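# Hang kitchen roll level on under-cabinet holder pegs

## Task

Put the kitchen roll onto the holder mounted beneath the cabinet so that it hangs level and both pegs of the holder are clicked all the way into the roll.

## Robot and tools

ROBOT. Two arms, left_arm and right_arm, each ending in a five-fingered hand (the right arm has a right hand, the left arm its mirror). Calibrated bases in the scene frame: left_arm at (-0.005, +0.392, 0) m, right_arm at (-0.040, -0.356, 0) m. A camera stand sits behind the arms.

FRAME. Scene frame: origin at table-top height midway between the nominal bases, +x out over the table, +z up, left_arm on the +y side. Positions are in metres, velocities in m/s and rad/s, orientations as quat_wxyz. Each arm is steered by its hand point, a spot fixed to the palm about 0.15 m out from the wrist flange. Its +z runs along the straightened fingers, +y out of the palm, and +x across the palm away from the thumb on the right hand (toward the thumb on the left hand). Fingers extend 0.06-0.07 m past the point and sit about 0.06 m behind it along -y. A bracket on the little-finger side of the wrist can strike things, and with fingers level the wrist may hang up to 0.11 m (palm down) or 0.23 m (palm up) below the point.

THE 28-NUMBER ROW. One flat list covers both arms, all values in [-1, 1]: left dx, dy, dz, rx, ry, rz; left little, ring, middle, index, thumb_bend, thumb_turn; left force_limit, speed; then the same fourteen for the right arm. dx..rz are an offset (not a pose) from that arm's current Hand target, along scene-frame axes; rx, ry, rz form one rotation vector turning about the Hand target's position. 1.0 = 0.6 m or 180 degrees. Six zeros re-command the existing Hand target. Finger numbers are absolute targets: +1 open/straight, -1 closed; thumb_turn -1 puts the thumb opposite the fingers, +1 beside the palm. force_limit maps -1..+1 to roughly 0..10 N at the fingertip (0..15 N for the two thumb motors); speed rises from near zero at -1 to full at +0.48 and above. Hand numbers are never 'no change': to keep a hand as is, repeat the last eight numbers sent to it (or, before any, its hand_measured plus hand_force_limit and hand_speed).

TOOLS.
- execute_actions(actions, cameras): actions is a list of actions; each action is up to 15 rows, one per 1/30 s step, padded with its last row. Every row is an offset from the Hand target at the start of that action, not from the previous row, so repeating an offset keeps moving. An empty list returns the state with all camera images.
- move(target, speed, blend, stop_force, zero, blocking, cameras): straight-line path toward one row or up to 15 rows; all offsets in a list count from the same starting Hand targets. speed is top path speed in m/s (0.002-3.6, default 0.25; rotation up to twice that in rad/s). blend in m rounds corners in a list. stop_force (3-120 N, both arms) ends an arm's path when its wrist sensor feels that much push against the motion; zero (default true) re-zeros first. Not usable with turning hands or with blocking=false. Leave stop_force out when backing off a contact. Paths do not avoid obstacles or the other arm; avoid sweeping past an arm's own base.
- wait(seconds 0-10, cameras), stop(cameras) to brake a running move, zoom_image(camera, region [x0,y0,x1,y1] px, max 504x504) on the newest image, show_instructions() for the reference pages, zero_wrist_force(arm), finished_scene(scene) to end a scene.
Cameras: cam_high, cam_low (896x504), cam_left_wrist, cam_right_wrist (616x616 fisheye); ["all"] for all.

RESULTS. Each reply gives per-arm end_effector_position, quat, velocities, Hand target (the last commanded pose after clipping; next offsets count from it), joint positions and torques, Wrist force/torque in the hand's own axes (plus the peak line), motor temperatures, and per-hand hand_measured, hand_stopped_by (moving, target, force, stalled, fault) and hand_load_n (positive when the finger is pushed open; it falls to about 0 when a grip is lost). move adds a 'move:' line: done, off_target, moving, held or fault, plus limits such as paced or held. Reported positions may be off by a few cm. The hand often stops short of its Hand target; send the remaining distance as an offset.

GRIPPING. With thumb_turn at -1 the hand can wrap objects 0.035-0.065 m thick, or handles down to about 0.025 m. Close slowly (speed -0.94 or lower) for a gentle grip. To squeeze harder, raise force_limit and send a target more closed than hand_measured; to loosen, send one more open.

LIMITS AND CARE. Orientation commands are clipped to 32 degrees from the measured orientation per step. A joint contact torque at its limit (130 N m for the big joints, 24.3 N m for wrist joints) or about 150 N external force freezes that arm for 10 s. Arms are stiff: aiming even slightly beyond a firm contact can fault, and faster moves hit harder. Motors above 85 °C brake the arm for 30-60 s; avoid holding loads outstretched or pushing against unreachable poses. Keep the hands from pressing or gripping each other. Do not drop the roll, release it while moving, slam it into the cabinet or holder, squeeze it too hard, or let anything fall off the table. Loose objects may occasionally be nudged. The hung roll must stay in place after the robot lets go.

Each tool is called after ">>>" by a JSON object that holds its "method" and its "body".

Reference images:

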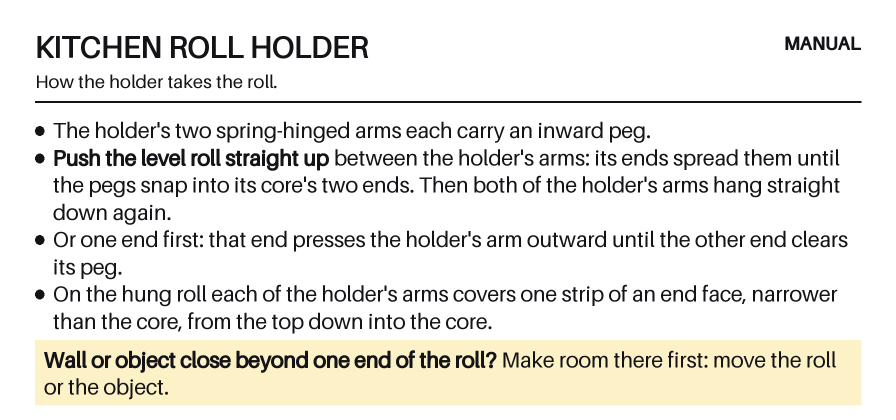

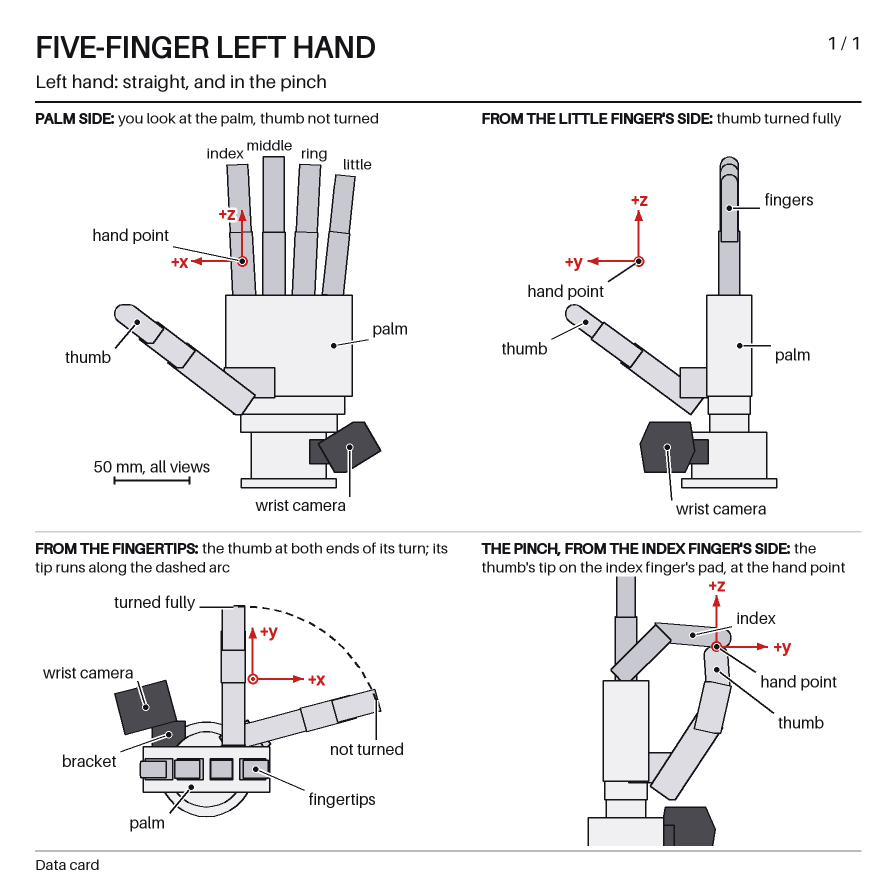

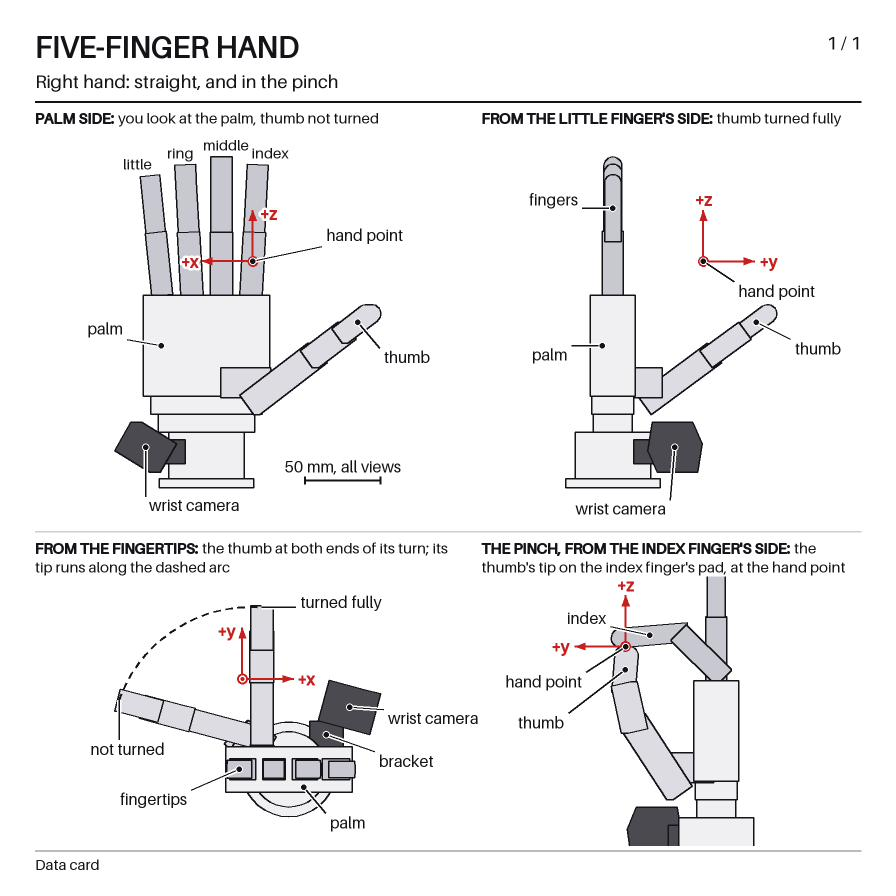

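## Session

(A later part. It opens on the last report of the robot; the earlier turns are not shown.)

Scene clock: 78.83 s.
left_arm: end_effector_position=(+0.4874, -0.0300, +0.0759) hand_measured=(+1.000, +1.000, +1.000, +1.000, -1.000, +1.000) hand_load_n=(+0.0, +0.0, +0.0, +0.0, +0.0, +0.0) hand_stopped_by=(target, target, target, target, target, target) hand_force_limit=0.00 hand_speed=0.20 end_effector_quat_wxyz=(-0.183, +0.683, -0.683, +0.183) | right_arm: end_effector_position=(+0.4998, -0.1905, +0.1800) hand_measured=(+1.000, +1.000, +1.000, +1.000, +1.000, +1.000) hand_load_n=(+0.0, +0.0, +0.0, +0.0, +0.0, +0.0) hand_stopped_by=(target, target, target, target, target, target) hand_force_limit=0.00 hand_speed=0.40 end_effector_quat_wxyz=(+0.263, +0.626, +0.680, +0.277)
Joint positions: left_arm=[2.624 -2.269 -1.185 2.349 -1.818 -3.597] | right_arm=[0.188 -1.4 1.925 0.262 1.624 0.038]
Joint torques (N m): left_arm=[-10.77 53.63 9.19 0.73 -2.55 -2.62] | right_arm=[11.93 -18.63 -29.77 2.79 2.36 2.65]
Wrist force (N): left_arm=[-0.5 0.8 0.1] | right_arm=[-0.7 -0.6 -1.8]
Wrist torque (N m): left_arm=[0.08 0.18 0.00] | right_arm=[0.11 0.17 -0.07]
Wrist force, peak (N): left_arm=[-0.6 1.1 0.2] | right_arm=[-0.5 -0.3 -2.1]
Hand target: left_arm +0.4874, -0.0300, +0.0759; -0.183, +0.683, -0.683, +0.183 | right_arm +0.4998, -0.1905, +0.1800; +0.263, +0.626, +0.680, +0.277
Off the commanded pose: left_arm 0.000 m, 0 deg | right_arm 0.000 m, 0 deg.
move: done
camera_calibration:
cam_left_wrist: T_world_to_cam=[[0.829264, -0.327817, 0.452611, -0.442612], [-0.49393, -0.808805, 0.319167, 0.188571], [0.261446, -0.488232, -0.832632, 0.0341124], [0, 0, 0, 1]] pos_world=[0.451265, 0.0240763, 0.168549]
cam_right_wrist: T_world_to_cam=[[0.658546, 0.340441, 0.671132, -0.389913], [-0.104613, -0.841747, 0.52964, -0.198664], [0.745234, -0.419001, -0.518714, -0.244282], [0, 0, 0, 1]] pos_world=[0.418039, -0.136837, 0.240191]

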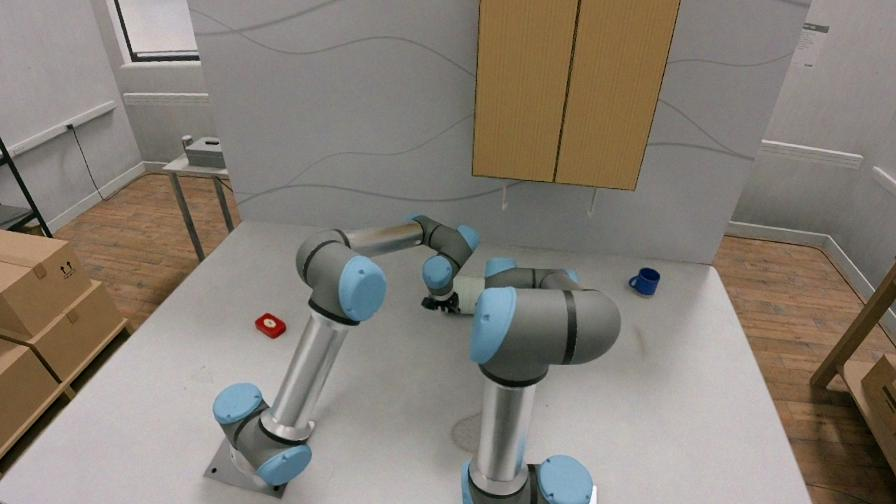

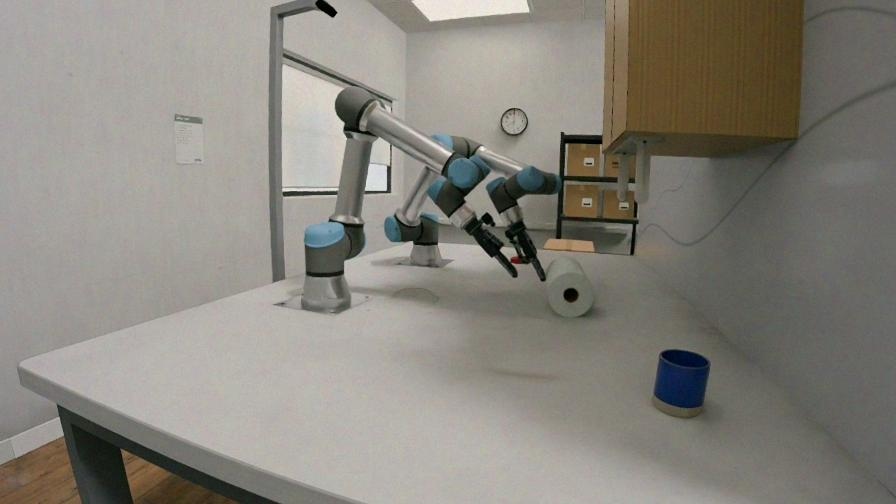

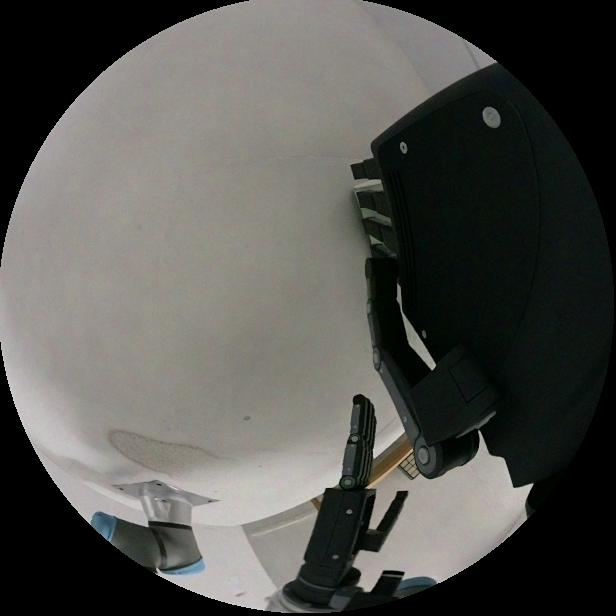

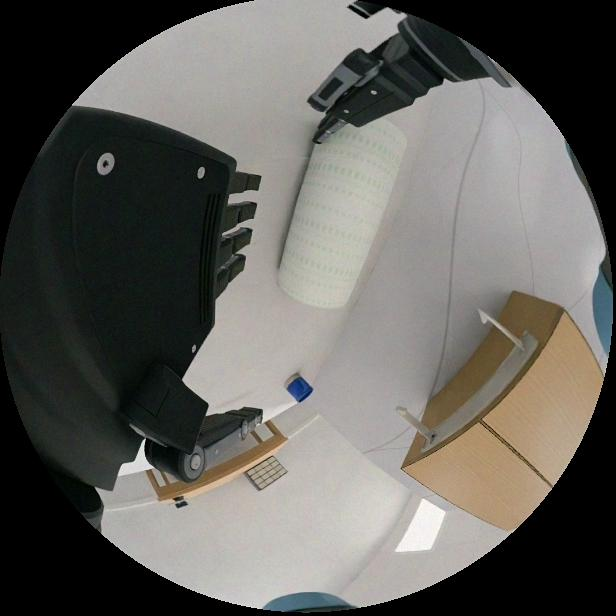

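>>> {"method": "move", "body": {"target": [[0.021,-0.033,0.207,0,-0.1667,0,1,1,1,1,-1,1,0,0.3,-0.133,-0.083,-0.1,0,0,0,1,1,1,1,1,1,0,0.4],[0.1877,-0.1,0.1335,0,-0.1667,0,1,1,1,1,-1,1,0,0.3,-0.133,-0.083,-0.1,0,0,0,1,1,1,1,1,1,0,0.4],[0.381,-0.1417,0.1068,0,-0.1667,0,1,1,1,1,-1,1,0,0.3,-0.133,-0.083,-0.1,0,0,0,1,1,1,1,1,1,0,0.4]], "speed": 0.25, "blend": 0.02, "cameras": ["all"]}}

>>> {"method": "zoom_image", "body": {"camera": "cam_low", "region": [480, 180, 660, 330]}}

Scene clock: 86.33 s.
left_arm: end_effector_position=(+0.7160, -0.1150, +0.1399) hand_measured=(+1.000, +1.000, +1.000, +1.000, -1.000, +1.000) hand_load_n=(+0.0, +0.0, +0.0, +0.0, +0.0, +0.0) hand_stopped_by=(target, target, target, target, target, target) hand_force_limit=0.00 hand_speed=0.30 end_effector_quat_wxyz=(-0.353, +0.612, -0.613, +0.354) | right_arm: end_effector_position=(+0.4200, -0.2403, +0.1200) hand_measured=(+1.000, +1.000, +1.000, +1.000, +1.000, +1.000) hand_load_n=(+0.0, +0.0, +0.0, +0.0, +0.0, +0.0) hand_stopped_by=(target, target, target, target, target, target) hand_force_limit=0.00 hand_speed=0.40 end_effector_quat_wxyz=(+0.263, +0.626, +0.680, +0.277)
Joint positions: left_arm=[2.599 -2.611 -0.473 2.492 -2.031 -3.433] | right_arm=[0.034 -1.532 2.265 0.054 1.515 -0.071]
Joint torques (N m): left_arm=[-10.91 41.01 29.36 -2.58 -3.04 -2.66] | right_arm=[-12.86 -26.73 -1.53 -1.4 -2.56 -2.47]
Wrist force (N): left_arm=[0.0 1.4 0.4] | right_arm=[-0.7 -0.5 -1.7]
Wrist torque (N m): left_arm=[0.13 0.11 -0.02] | right_arm=[0.11 0.16 0.10]
Wrist force, peak (N): left_arm=[0.1 1.5 1.5] | right_arm=[-0.6 -0.5 -2.2]
Hand target: left_arm +0.7160, -0.1150, +0.1399; -0.353, +0.612, -0.613, +0.354 | right_arm +0.4200, -0.2403, +0.1200; +0.263, +0.626, +0.680, +0.277
Off the commanded pose: left_arm 0.000 m, 0 deg | right_arm 0.000 m, 0 deg.
move: done
camera_calibration:
cam_left_wrist: T_world_to_cam=[[0.491475, -0.32782, 0.806838, -0.496701], [-0.587442, -0.808738, 0.0292404, 0.319817], [0.642935, -0.488341, -0.590049, -0.320971], [0, 0, 0, 1]] pos_world=[0.638353, -0.0609236, 0.202017]
cam_right_wrist: T_world_to_cam=[[0.658644, 0.340174, 0.67117, -0.280229], [-0.104799, -0.841809, 0.529504, -0.217078], [0.745121, -0.419093, -0.518802, -0.236765], [0, 0, 0, 1]] pos_world=[0.33824, -0.186638, 0.180191]

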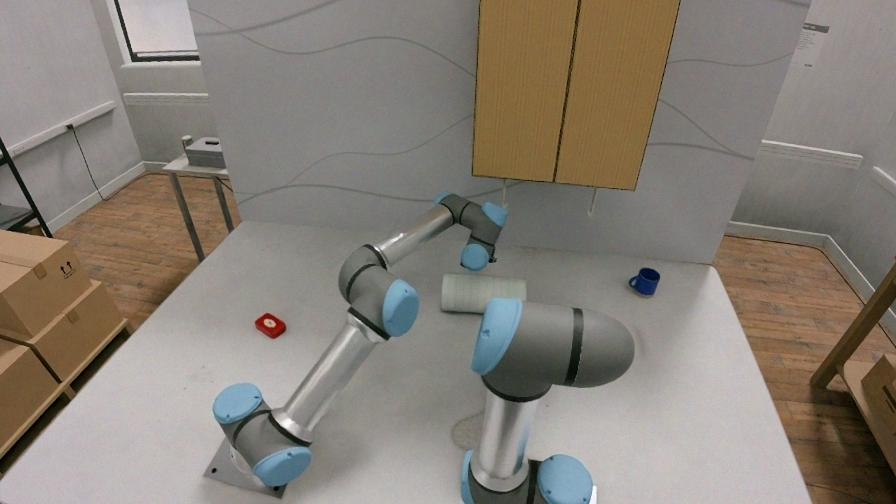

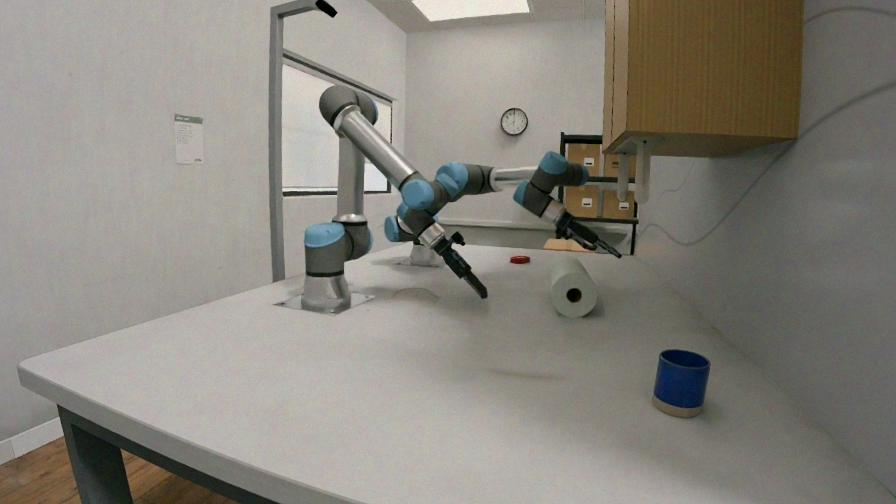

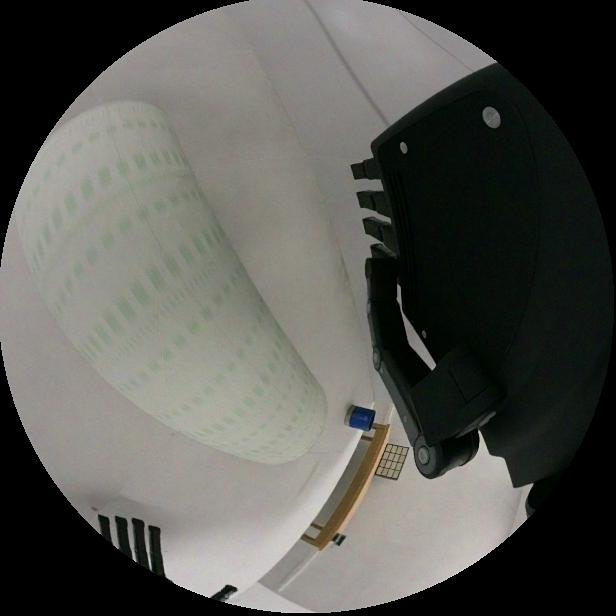

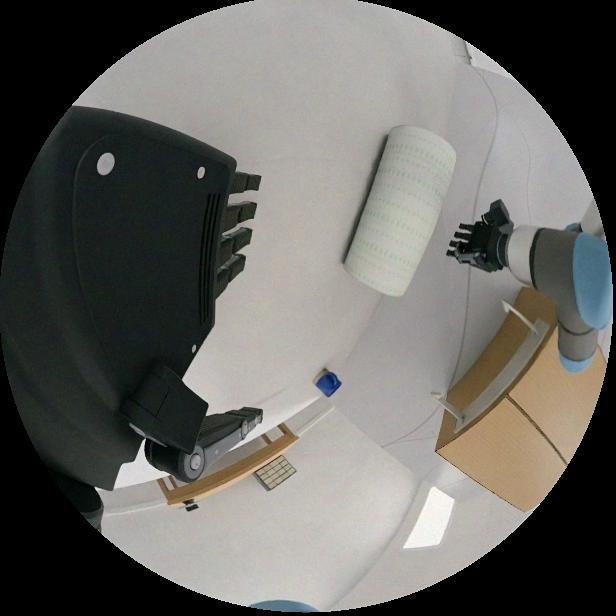

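Scaled by 2.800.

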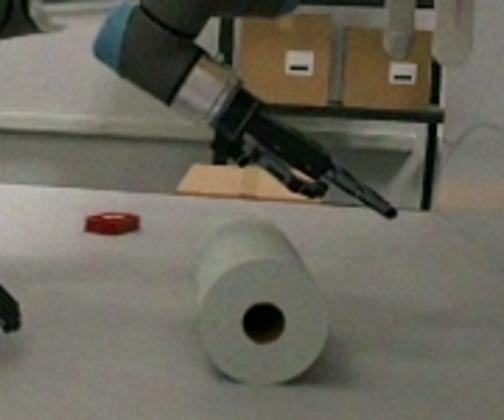

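>>> {"method": "move", "body": {"target": [0.0233,0,0,0,0,0,0,0,0,0,-1,1,0,0.4,0,0,0,0,0,0,1,1,1,1,1,1,0,0.4], "speed": 0.1}}

>>> {"method": "move", "body": {"target": [0,0,-0.09,0,0,0,0,0,0,0,-1,1,0,0.4,0,0,0,0,0,0,1,1,1,1,1,1,0,0.4], "speed": 0.08, "stop_force": 5}}

>>> {"method": "move", "body": {"target": [-0.1833,0,0,0,0,0,0,0,0,0,-1,1,0,0.4,0,0,0,0,0,0,1,1,1,1,1,1,0,0.4], "speed": 0.05, "cameras": ["all"]}}

>>> {"method": "zoom_image", "body": {"camera": "cam_low", "region": [460, 180, 640, 330]}}

Scene clock: 88.10 s.
left_arm: end_effector_position=(+0.7300, -0.1150, +0.1399) hand_measured=(+0.000, +0.000, +0.000, +0.000, -1.000, +1.000) hand_load_n=(+0.0, +0.0, +1.0, +0.0, -2.0, +0.0) hand_stopped_by=(target, target, target, target, target, target) hand_force_limit=0.00 hand_speed=0.40 end_effector_quat_wxyz=(-0.353, +0.612, -0.613, +0.354) | right_arm: end_effector_position=(+0.4200, -0.2403, +0.1200) hand_measured=(+1.000, +1.000, +1.000, +1.000, +1.000, +1.000) hand_load_n=(+0.0, +0.0, +0.0, +0.0, -0.5, +0.0) hand_stopped_by=(target, target, target, target, target, target) hand_force_limit=0.00 hand_speed=0.40 end_effector_quat_wxyz=(+0.263, +0.626, +0.680, +0.277)
Joint positions: left_arm=[2.609 -2.673 -0.352 2.436 -2.022 -3.426] | right_arm=[0.034 -1.532 2.265 0.054 1.515 -0.071]
Joint torques (N m): left_arm=[12.63 42.05 28.6 -2.49 0.25 -1.19] | right_arm=[-13.52 -26.86 -1.56 -1.17 -2.49 -2.55]
Wrist force (N): left_arm=[-0.1 1.4 0.1] | right_arm=[-0.7 -0.5 -1.5]
Wrist torque (N m): left_arm=[0.16 0.10 -0.09] | right_arm=[0.09 0.17 0.09]
Wrist force, peak (N): left_arm=[-0.2 1.8 0.0] | right_arm=[-0.6 -0.4 -2.0]
Hand target: left_arm +0.7300, -0.1150, +0.1399; -0.353, +0.612, -0.613, +0.354 | right_arm +0.4200, -0.2403, +0.1200; +0.263, +0.626, +0.680, +0.277
Off the commanded pose: left_arm 0.000 m, 0 deg | right_arm 0.000 m, 0 deg.
move: done

Scene clock: 90.07 s.
left_arm: end_effector_position=(+0.7300, -0.1150, +0.0859) hand_measured=(+0.000, +0.000, +0.000, +0.000, -1.000, +1.000) hand_load_n=(+0.0, +0.0, +1.0, +0.0, -2.0, +0.0) hand_stopped_by=(target, target, target, target, target, target) hand_force_limit=0.00 hand_speed=0.40 end_effector_quat_wxyz=(-0.353, +0.612, -0.613, +0.354) | right_arm: end_effector_position=(+0.4200, -0.2403, +0.1200) hand_measured=(+1.000, +1.000, +1.000, +1.000, +1.000, +1.000) hand_load_n=(+0.0, +0.0, +0.0, +0.0, +0.0, +0.0) hand_stopped_by=(target, target, target, target, target, target) hand_force_limit=0.00 hand_speed=0.40 end_effector_quat_wxyz=(+0.263, +0.626, +0.680, +0.277)
Joint positions: left_arm=[2.609 -2.661 -0.514 2.585 -2.023 -3.426] | right_arm=[0.034 -1.532 2.265 0.054 1.515 -0.071]
Joint torques (N m): left_arm=[11.71 65.37 10.83 2.06 2.46 2.57] | right_arm=[-13.32 -27.2 -2.15 -1.25 -2.48 -2.55]
Wrist force (N): left_arm=[0.1 1.3 0.1] | right_arm=[-0.7 -0.3 -1.5]
Wrist torque (N m): left_arm=[0.14 0.07 -0.07] | right_arm=[0.12 0.16 0.10]
Wrist force, peak (N): left_arm=[-0.1 1.8 0.4] | right_arm=[-1.1 -0.7 -1.8]
Hand target: left_arm +0.7300, -0.1150, +0.0859; -0.353, +0.612, -0.613, +0.354 | right_arm +0.4200, -0.2403, +0.1200; +0.263, +0.626, +0.680, +0.277
Off the commanded pose: left_arm 0.000 m, 0 deg | right_arm 0.000 m, 0 deg.
move: done

Scene clock: 92.80 s.
left_arm: end_effector_position=(+0.6201, -0.1150, +0.0859) hand_measured=(+0.000, +0.000, +0.000, +0.000, -1.000, +1.000) hand_load_n=(+0.0, +0.5, +1.0, +0.0, -2.0, +0.0) hand_stopped_by=(target, target, target, target, target, target) hand_force_limit=0.00 hand_speed=0.40 end_effector_quat_wxyz=(-0.353, +0.612, -0.613, +0.354) | right_arm: end_effector_position=(+0.4200, -0.2403, +0.1200) hand_measured=(+1.000, +1.000, +1.000, +1.000, +1.000, +1.000) hand_load_n=(+0.0, +0.0, +0.0, +0.0, +0.0, +0.0) hand_stopped_by=(target, target, target, target, target, target) hand_force_limit=0.00 hand_speed=0.40 end_effector_quat_wxyz=(+0.263, +0.626, +0.680, +0.277)
Joint positions: left_arm=[2.52 -2.398 -1.016 2.798 -2.096 -3.483] | right_arm=[0.034 -1.532 2.265 0.054 1.515 -0.071]
Joint torques (N m): left_arm=[-11.71 58.42 10.54 1.85 -3.14 -2.67] | right_arm=[-13.21 -27.35 -1.69 -1.2 -2.5 -2.52]
Wrist force (N): left_arm=[-0.4 1.3 0.2] | right_arm=[-0.7 -0.6 -1.4]
Wrist torque (N m): left_arm=[0.15 0.17 -0.02] | right_arm=[0.07 0.16 0.08]
Wrist force, peak (N): left_arm=[-0.3 1.8 0.5] | right_arm=[-0.9 -0.7 -1.8]
Hand target: left_arm +0.6200, -0.1150, +0.0859; -0.353, +0.612, -0.613, +0.354 | right_arm +0.4200, -0.2403, +0.1200; +0.263, +0.626, +0.680, +0.277
Off the commanded pose: left_arm 0.000 m, 0 deg | right_arm 0.000 m, 0 deg.
move: done
camera_calibration:
cam_left_wrist: T_world_to_cam=[[0.491833, -0.32788, 0.806595, -0.406275], [-0.587325, -0.808819, 0.0293456, 0.264892], [0.642767, -0.488167, -0.590376, -0.291016], [0, 0, 0, 1]] pos_world=[0.542453, -0.0610238, 0.148117]
cam_right_wrist: T_world_to_cam=[[0.658644, 0.340174, 0.67117, -0.280229], [-0.104799, -0.841809, 0.529504, -0.217078], [0.745121, -0.419093, -0.518802, -0.236765], [0, 0, 0, 1]] pos_world=[0.33824, -0.186638, 0.180191]

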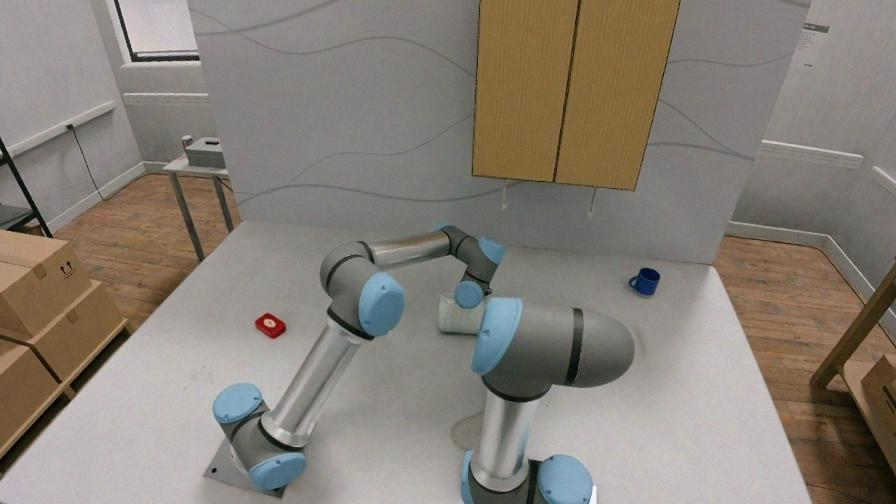

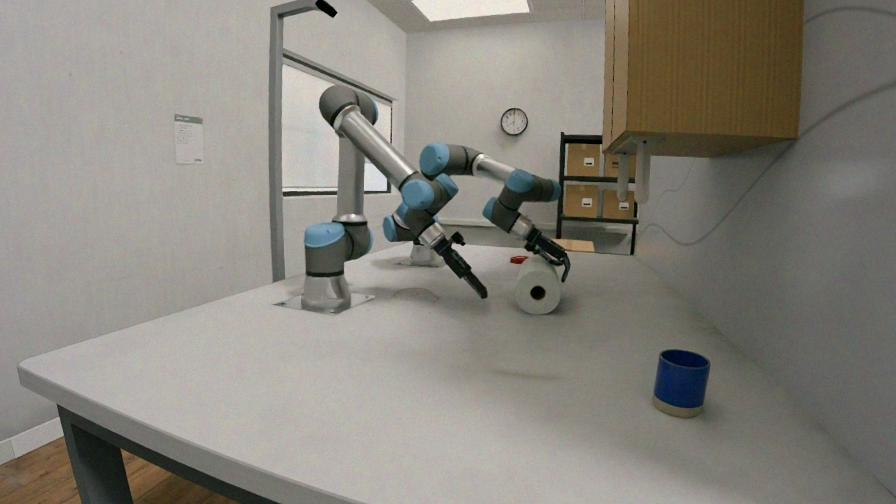

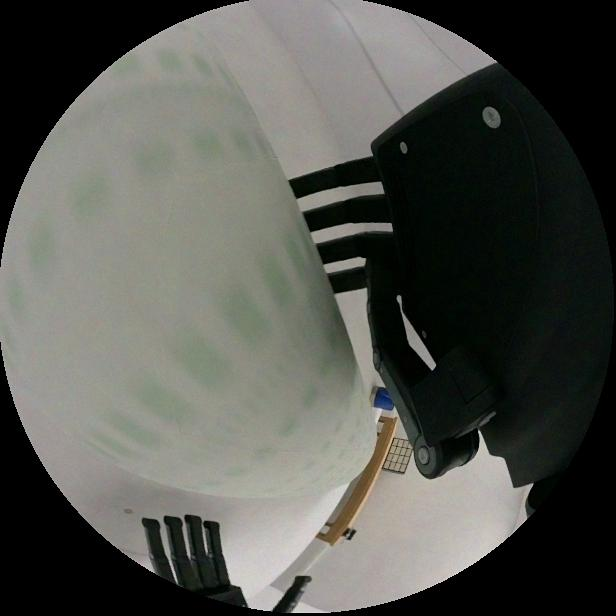

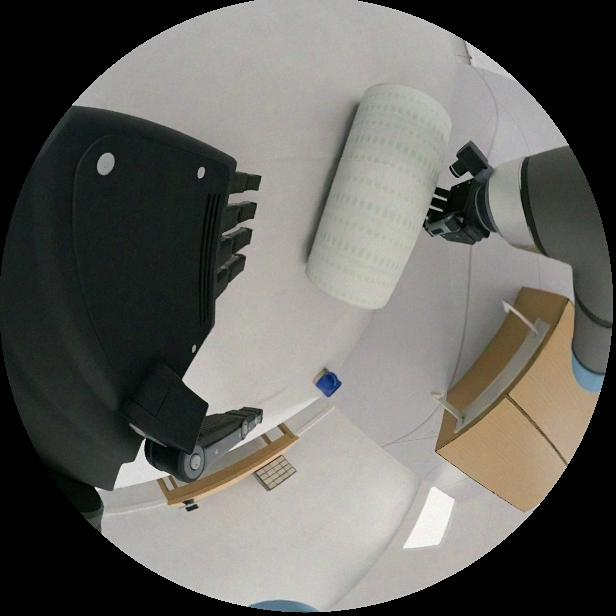

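Scaled by 2.800.

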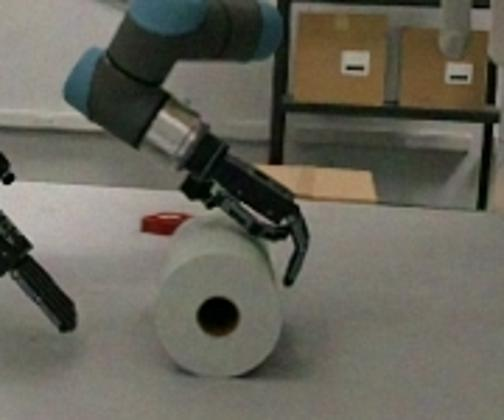

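>>> {"method": "move", "body": {"target": [[0.0167,-0.025,0,0,0,0,0,0,0,0,-1,1,0,0.4,0,0.08,-0.02,0,0,0,1,1,1,1,1,1,0,0.4],[0.0067,-0.025,-0.065,0,0.1667,0,0,0,0,0,-1,1,0,0.4,0.1367,0.1588,-0.0383,0,0,0,1,1,1,1,1,1,0,0.4]], "speed": [0.1,0.12], "blend": 0.004, "cameras": ["all"]}}

>>> {"method": "zoom_image", "body": {"camera": "cam_low", "region": [440, 180, 620, 330]}}

Scene clock: 98.43 s.
left_arm: end_effector_position=(+0.6231, -0.1292, +0.0467) hand_measured=(+0.000, +0.000, +0.000, +0.000, -1.000, +1.000) hand_load_n=(-0.5, +0.0, +1.0, +0.0, -2.0, +0.0) hand_stopped_by=(target, target, target, target, target, target) hand_force_limit=0.00 hand_speed=0.40 end_effector_quat_wxyz=(-0.185, +0.679, -0.677, +0.215) | right_arm: end_effector_position=(+0.5020, -0.1450, +0.0970) hand_measured=(+1.000, +1.000, +1.000, +1.000, +1.000, +1.000) hand_load_n=(+0.0, +0.0, +0.0, +0.0, +0.0, +0.0) hand_stopped_by=(target, target, target, target, target, target) hand_force_limit=0.00 hand_speed=0.40 end_effector_quat_wxyz=(+0.263, +0.626, +0.680, +0.277)
Joint positions: left_arm=[2.601 -2.908 -0.035 1.898 -1.817 -3.616] | right_arm=[0.312 -1.218 1.944 0.07 1.711 0.127]
Joint torques (N m): left_arm=[12.27 44.34 27.23 -3.63 2.6 -2.72] | right_arm=[12.05 -23.61 -27.22 2.81 2.59 2.65]
Wrist force (N): left_arm=[-0.5 0.9 0.1] | right_arm=[-0.6 -0.1 -1.5]
Wrist torque (N m): left_arm=[0.09 0.17 -0.01] | right_arm=[0.15 0.14 -0.03]
Wrist force, peak (N): left_arm=[-0.3 1.7 0.6] | right_arm=[-1.2 -0.6 -1.9]
Hand target: left_arm +0.6241, -0.1300, +0.0469; -0.183, +0.683, -0.683, +0.183 | right_arm +0.5021, -0.1450, +0.0970; +0.263, +0.626, +0.680, +0.277
Off the commanded pose: left_arm 0.001 m, 4 deg | right_arm 0.000 m, 0 deg.
elbow stopped short (left arm): the move would have taken joint 3 (elbow) straighter than the controller allows.
move: off_target (left_arm)
camera_calibration:
cam_left_wrist: T_world_to_cam=[[0.802542, -0.314268, 0.507112, -0.558664], [-0.516208, -0.791926, 0.326163, 0.2004], [0.299093, -0.523535, -0.797781, -0.103749], [0, 0, 0, 1]] pos_world=[0.58283, -0.0711844, 0.135173]
cam_right_wrist: T_world_to_cam=[[0.658644, 0.340174, 0.67117, -0.351219], [-0.104799, -0.841809, 0.529504, -0.116081], [0.745121, -0.419093, -0.518802, -0.269857], [0, 0, 0, 1]] pos_world=[0.42024, -0.0913377, 0.157191]

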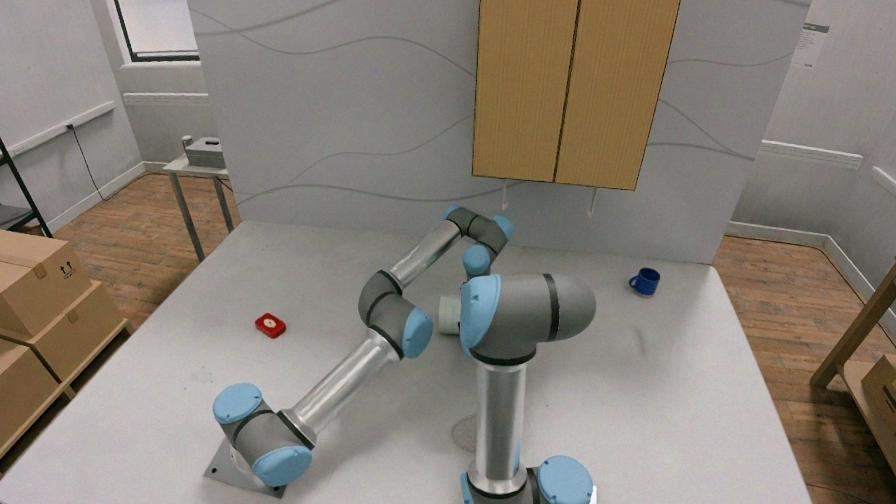

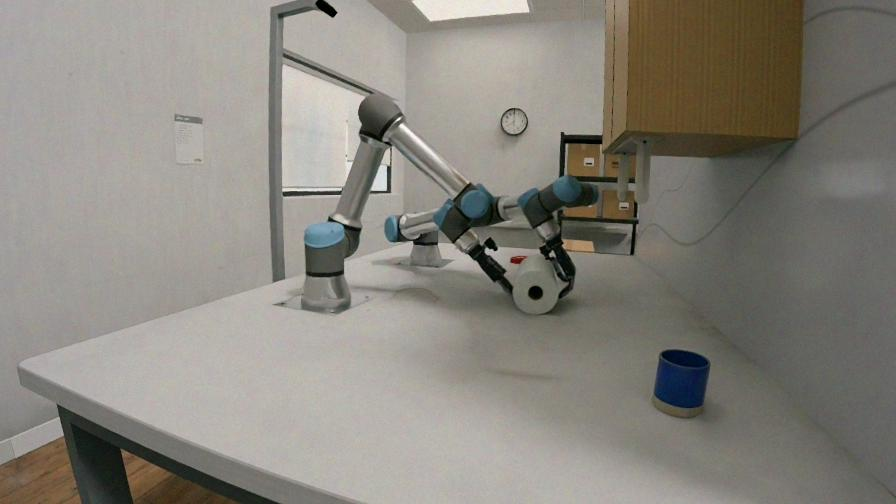

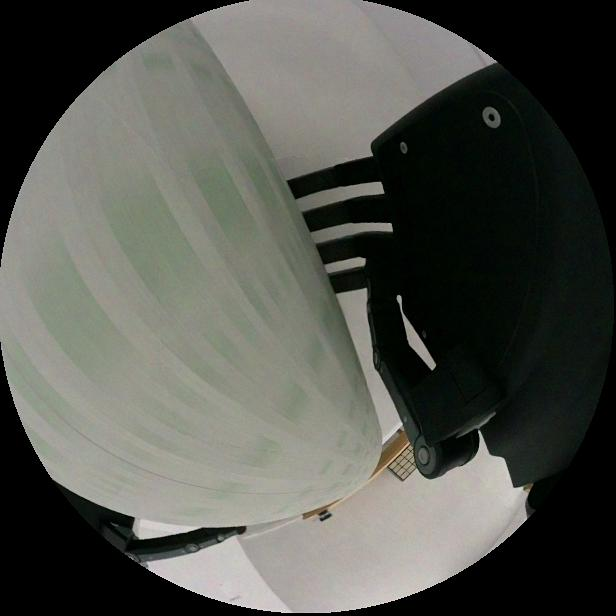

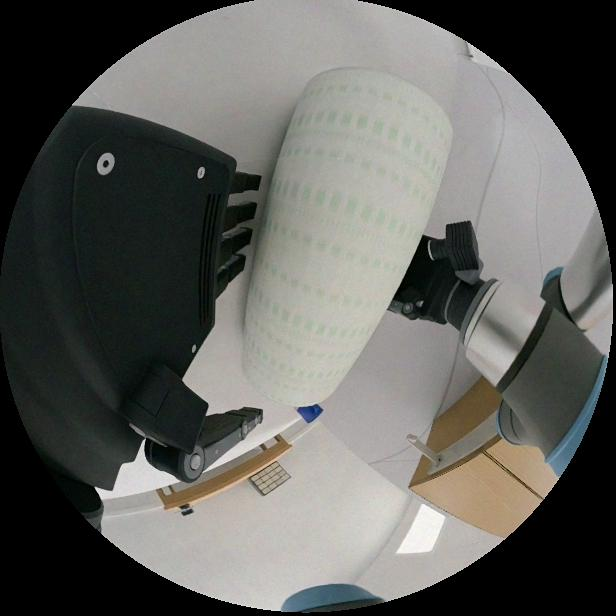

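Scaled by 2.800.

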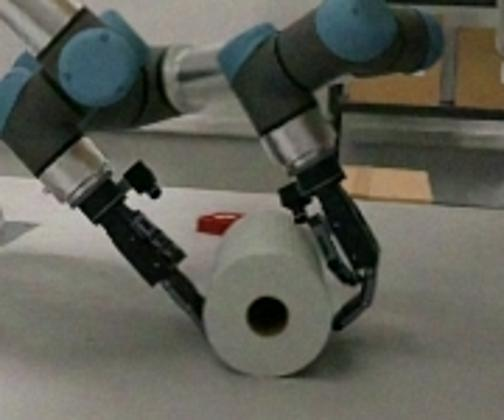

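>>> {"method": "move", "body": {"target": [-0.1,0,0,0,0,0,0,0,0,0,-1,1,0,0.4,-0.1,0,0,0,0,0,1,1,1,1,1,1,0,0.4], "speed": 0.06}}

>>> {"method": "move", "body": {"target": [-0.04,0,0,0,0,0,0,0,0,0,-1,1,0,0.4,0.04,0,0,0,0,0,1,1,1,1,1,1,0,0.4], "speed": 0.03, "stop_force": 4, "cameras": ["all"]}}

>>> {"method": "zoom_image", "body": {"camera": "cam_low", "region": [420, 180, 600, 330]}}

Scene clock: 100.93 s.
left_arm: end_effector_position=(+0.5641, -0.1300, +0.0469) hand_measured=(+0.000, +0.000, +0.000, +0.000, -1.000, +1.000) hand_load_n=(+0.0, +0.0, +1.0, +0.0, -2.0, +0.0) hand_stopped_by=(target, target, target, target, target, target) hand_force_limit=0.00 hand_speed=0.40 end_effector_quat_wxyz=(-0.183, +0.683, -0.683, +0.183) | right_arm: end_effector_position=(+0.4421, -0.1450, +0.0970) hand_measured=(+1.000, +1.000, +1.000, +1.000, +1.000, +1.000) hand_load_n=(+0.0, +0.0, +0.0, +0.0, +0.0, +0.0) hand_stopped_by=(target, target, target, target, target, target) hand_force_limit=0.00 hand_speed=0.40 end_effector_quat_wxyz=(+0.263, +0.626, +0.680, +0.277)
Joint positions: left_arm=[2.551 -2.691 -0.478 2.046 -1.851 -3.665] | right_arm=[0.363 -1.313 2.083 0.032 1.746 0.164]
Joint torques (N m): left_arm=[-11.39 64.92 9.69 0.97 -1.24 -2.68] | right_arm=[12 -36.16 -1.43 -1.2 2.68 2.67]
Wrist force (N): left_arm=[-0.3 0.7 0.2] | right_arm=[-0.2 -0.3 -1.9]
Wrist torque (N m): left_arm=[0.06 0.17 0.03] | right_arm=[0.16 0.08 -0.01]
Wrist force, peak (N): left_arm=[-0.4 1.1 0.2] | right_arm=[-0.5 -0.8 -2.1]
Hand target: left_arm +0.5641, -0.1300, +0.0469; -0.183, +0.683, -0.683, +0.183 | right_arm +0.4421, -0.1450, +0.0970; +0.263, +0.626, +0.680, +0.277
Off the commanded pose: left_arm 0.000 m, 0 deg | right_arm 0.000 m, 0 deg.
move: done

Scene clock: 102.63 s.
left_arm: end_effector_position=(+0.5499, -0.1301, +0.0470) hand_measured=(+0.000, +0.000, +0.000, +0.000, -1.000, +1.000) hand_load_n=(+0.0, +0.0, +1.0, +0.0, -2.0, +0.0) hand_stopped_by=(target, target, target, target, target, target) hand_force_limit=0.00 hand_speed=0.40 end_effector_quat_wxyz=(-0.182, +0.683, -0.683, +0.183) | right_arm: end_effector_position=(+0.4557, -0.1450, +0.0970) hand_measured=(+1.000, +1.000, +1.000, +1.000, +1.000, +1.000) hand_load_n=(+0.0, +0.5, +0.0, +0.0, +0.0, +0.0) hand_stopped_by=(target, target, target, target, target, target) hand_force_limit=0.00 hand_speed=0.40 end_effector_quat_wxyz=(+0.263, +0.626, +0.680, +0.277)
Joint positions: left_arm=[2.539 -2.645 -0.569 2.087 -1.856 -3.676] | right_arm=[0.35 -1.292 2.053 0.039 1.737 0.154]
Joint torques (N m): left_arm=[10.81 39.24 25.6 -4.48 2.77 2.85] | right_arm=[10.79 -39.67 -4.05 -2.19 3.07 2.46]
Wrist force (N): left_arm=[0.6 -3.0 0.1] | right_arm=[0.4 -5.1 -1.4]
Wrist torque (N m): left_arm=[-0.12 0.10 -0.06] | right_arm=[0.24 0.16 -0.07]
Wrist force, peak (N): left_arm=[1.3 -5.5 -0.5] | right_arm=[1.2 -8.6 -2.1]
Hand target: left_arm +0.5499, -0.1301, +0.0470; -0.182, +0.683, -0.683, +0.183 (not the last commanded pose) | right_arm +0.4557, -0.1450, +0.0970; +0.263, +0.626, +0.680, +0.277 (not the last commanded pose)
Off the commanded pose: left_arm 0.010 m, 0 deg | right_arm 0.010 m, 0 deg.
move: contact (left_arm, right_arm)
camera_calibration:
cam_left_wrist: T_world_to_cam=[[0.829615, -0.328006, 0.451831, -0.51434], [-0.493603, -0.809086, 0.318959, 0.147431], [0.260949, -0.487638, -0.833135, -0.0547578], [0, 0, 0, 1]] pos_world=[0.513766, -0.0761244, 0.13975]
cam_right_wrist: T_world_to_cam=[[0.658626, 0.340244, 0.671153, -0.320708], [-0.104693, -0.841822, 0.529505, -0.120974], [0.745152, -0.419011, -0.518825, -0.235359], [0, 0, 0, 1]] pos_world=[0.37394, -0.0913376, 0.157191]

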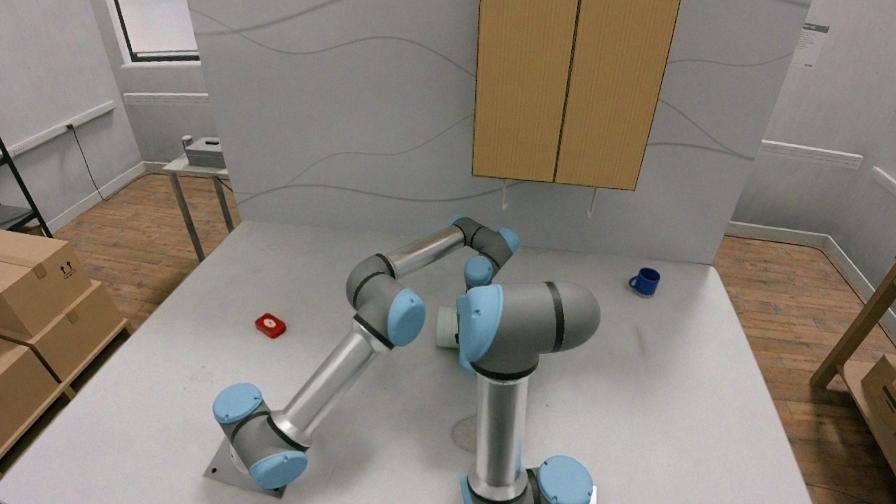

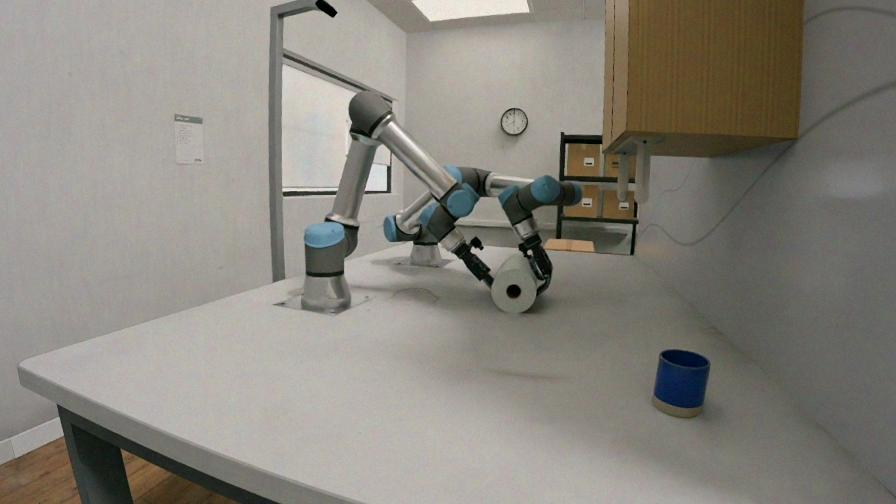

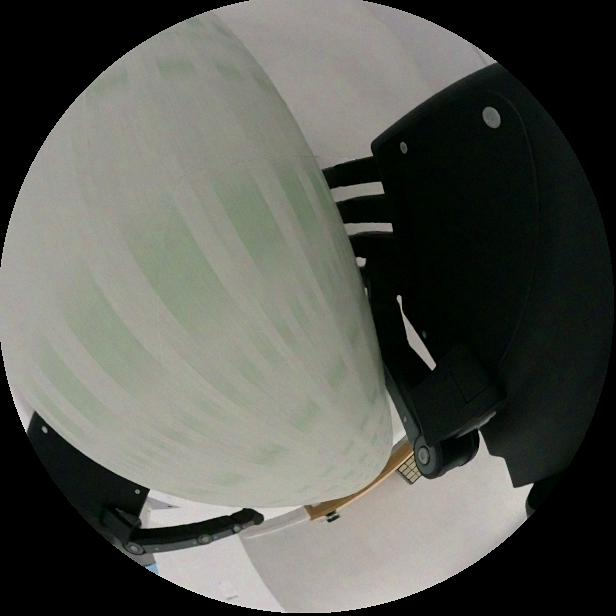

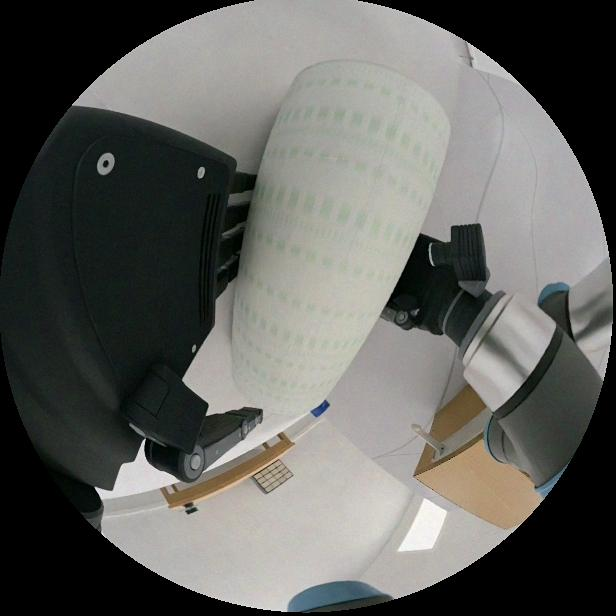

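Scaled by 2.800.

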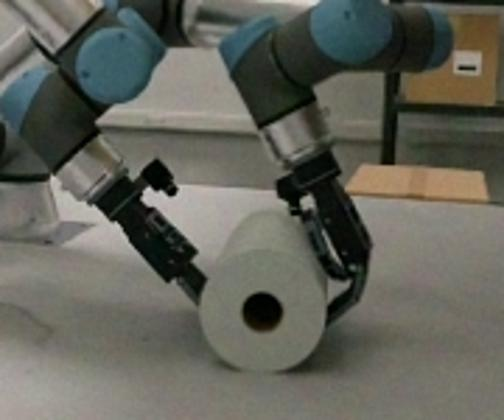

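>>> {"method": "move", "body": {"target": [[-0.005,0,0.03,0,0,0,0,0,0,0,-1,1,0,0.4,0.005,0,0.03,0,0,0,1,1,1,1,1,1,0,0.4]], "speed": 0.03, "cameras": ["cam_low","cam_right_wrist","cam_left_wrist"]}}

>>> {"method": "zoom_image", "body": {"camera": "cam_low", "region": [420, 180, 600, 330]}}

Scene clock: 104.13 s.
left_arm: end_effector_position=(+0.5469, -0.1300, +0.0649) hand_measured=(+0.000, +0.000, +0.000, +0.000, -1.000, +1.000) hand_load_n=(+0.0, +0.0, +1.0, +0.0, -2.0, +0.5) hand_stopped_by=(target, target, target, target, target, target) hand_force_limit=0.00 hand_speed=0.40 end_effector_quat_wxyz=(-0.182, +0.683, -0.683, +0.183) | right_arm: end_effector_position=(+0.4587, -0.1450, +0.1149) hand_measured=(+1.000, +1.000, +1.000, +1.000, +1.000, +1.000) hand_load_n=(+0.0, +0.5, +0.5, +0.5, +0.0, +0.0) hand_stopped_by=(target, target, target, target, target, target) hand_force_limit=0.00 hand_speed=0.40 end_effector_quat_wxyz=(+0.263, +0.626, +0.680, +0.277)
Joint positions: left_arm=[2.537 -2.631 -0.551 2.054 -1.857 -3.678] | right_arm=[0.347 -1.319 2.028 0.09 1.735 0.152]
Joint torques (N m): left_arm=[-15.2 59.5 22.46 -5.63 -2.33 -2.16] | right_arm=[-16.04 -42.63 -35.78 -0.31 -0.89 -2.58]
Wrist force (N): left_arm=[1.8 -10.3 -0.3] | right_arm=[2.5 -14.1 -2.0]
Wrist torque (N m): left_arm=[-0.45 0.08 -0.04] | right_arm=[0.44 0.24 -0.08]
Wrist force, peak (N): left_arm=[1.9 -10.4 -0.2] | right_arm=[2.5 -14.2 -2.1]
Hand target: left_arm +0.5469, -0.1301, +0.0650; -0.182, +0.683, -0.683, +0.183 | right_arm +0.4587, -0.1450, +0.1150; +0.263, +0.626, +0.680, +0.277
Off the commanded pose: left_arm 0.000 m, 0 deg | right_arm 0.000 m, 0 deg.
move: done
camera_calibration:
cam_left_wrist: T_world_to_cam=[[0.829615, -0.328006, 0.451831, -0.519906], [-0.493603, -0.809086, 0.318959, 0.140322], [0.260949, -0.487638, -0.833135, -0.0390131], [0, 0, 0, 1]] pos_world=[0.510766, -0.0760244, 0.15765]
cam_right_wrist: T_world_to_cam=[[0.658626, 0.340244, 0.671153, -0.334698], [-0.104693, -0.841822, 0.529505, -0.130138], [0.745152, -0.419011, -0.518825, -0.228307], [0, 0, 0, 1]] pos_world=[0.37694, -0.0913376, 0.175091]
Images, in order (width x height): cam_low 896x504, cam_left_wrist 616x616, cam_right_wrist 616x616.

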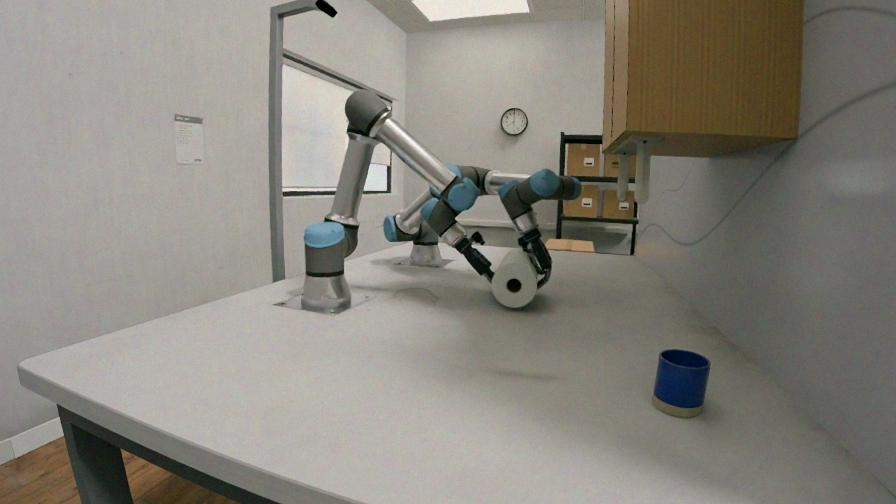

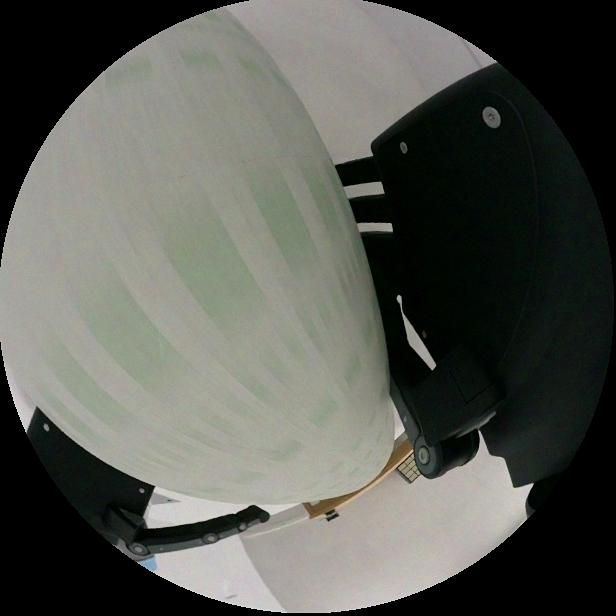

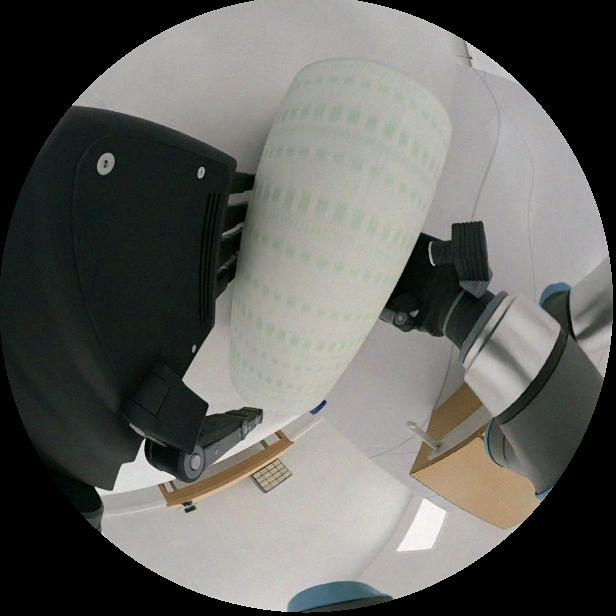

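Scaled by 2.800.

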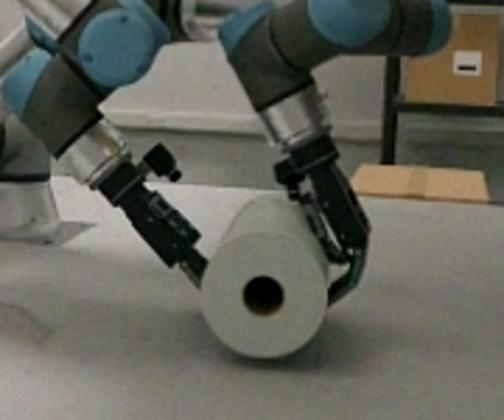

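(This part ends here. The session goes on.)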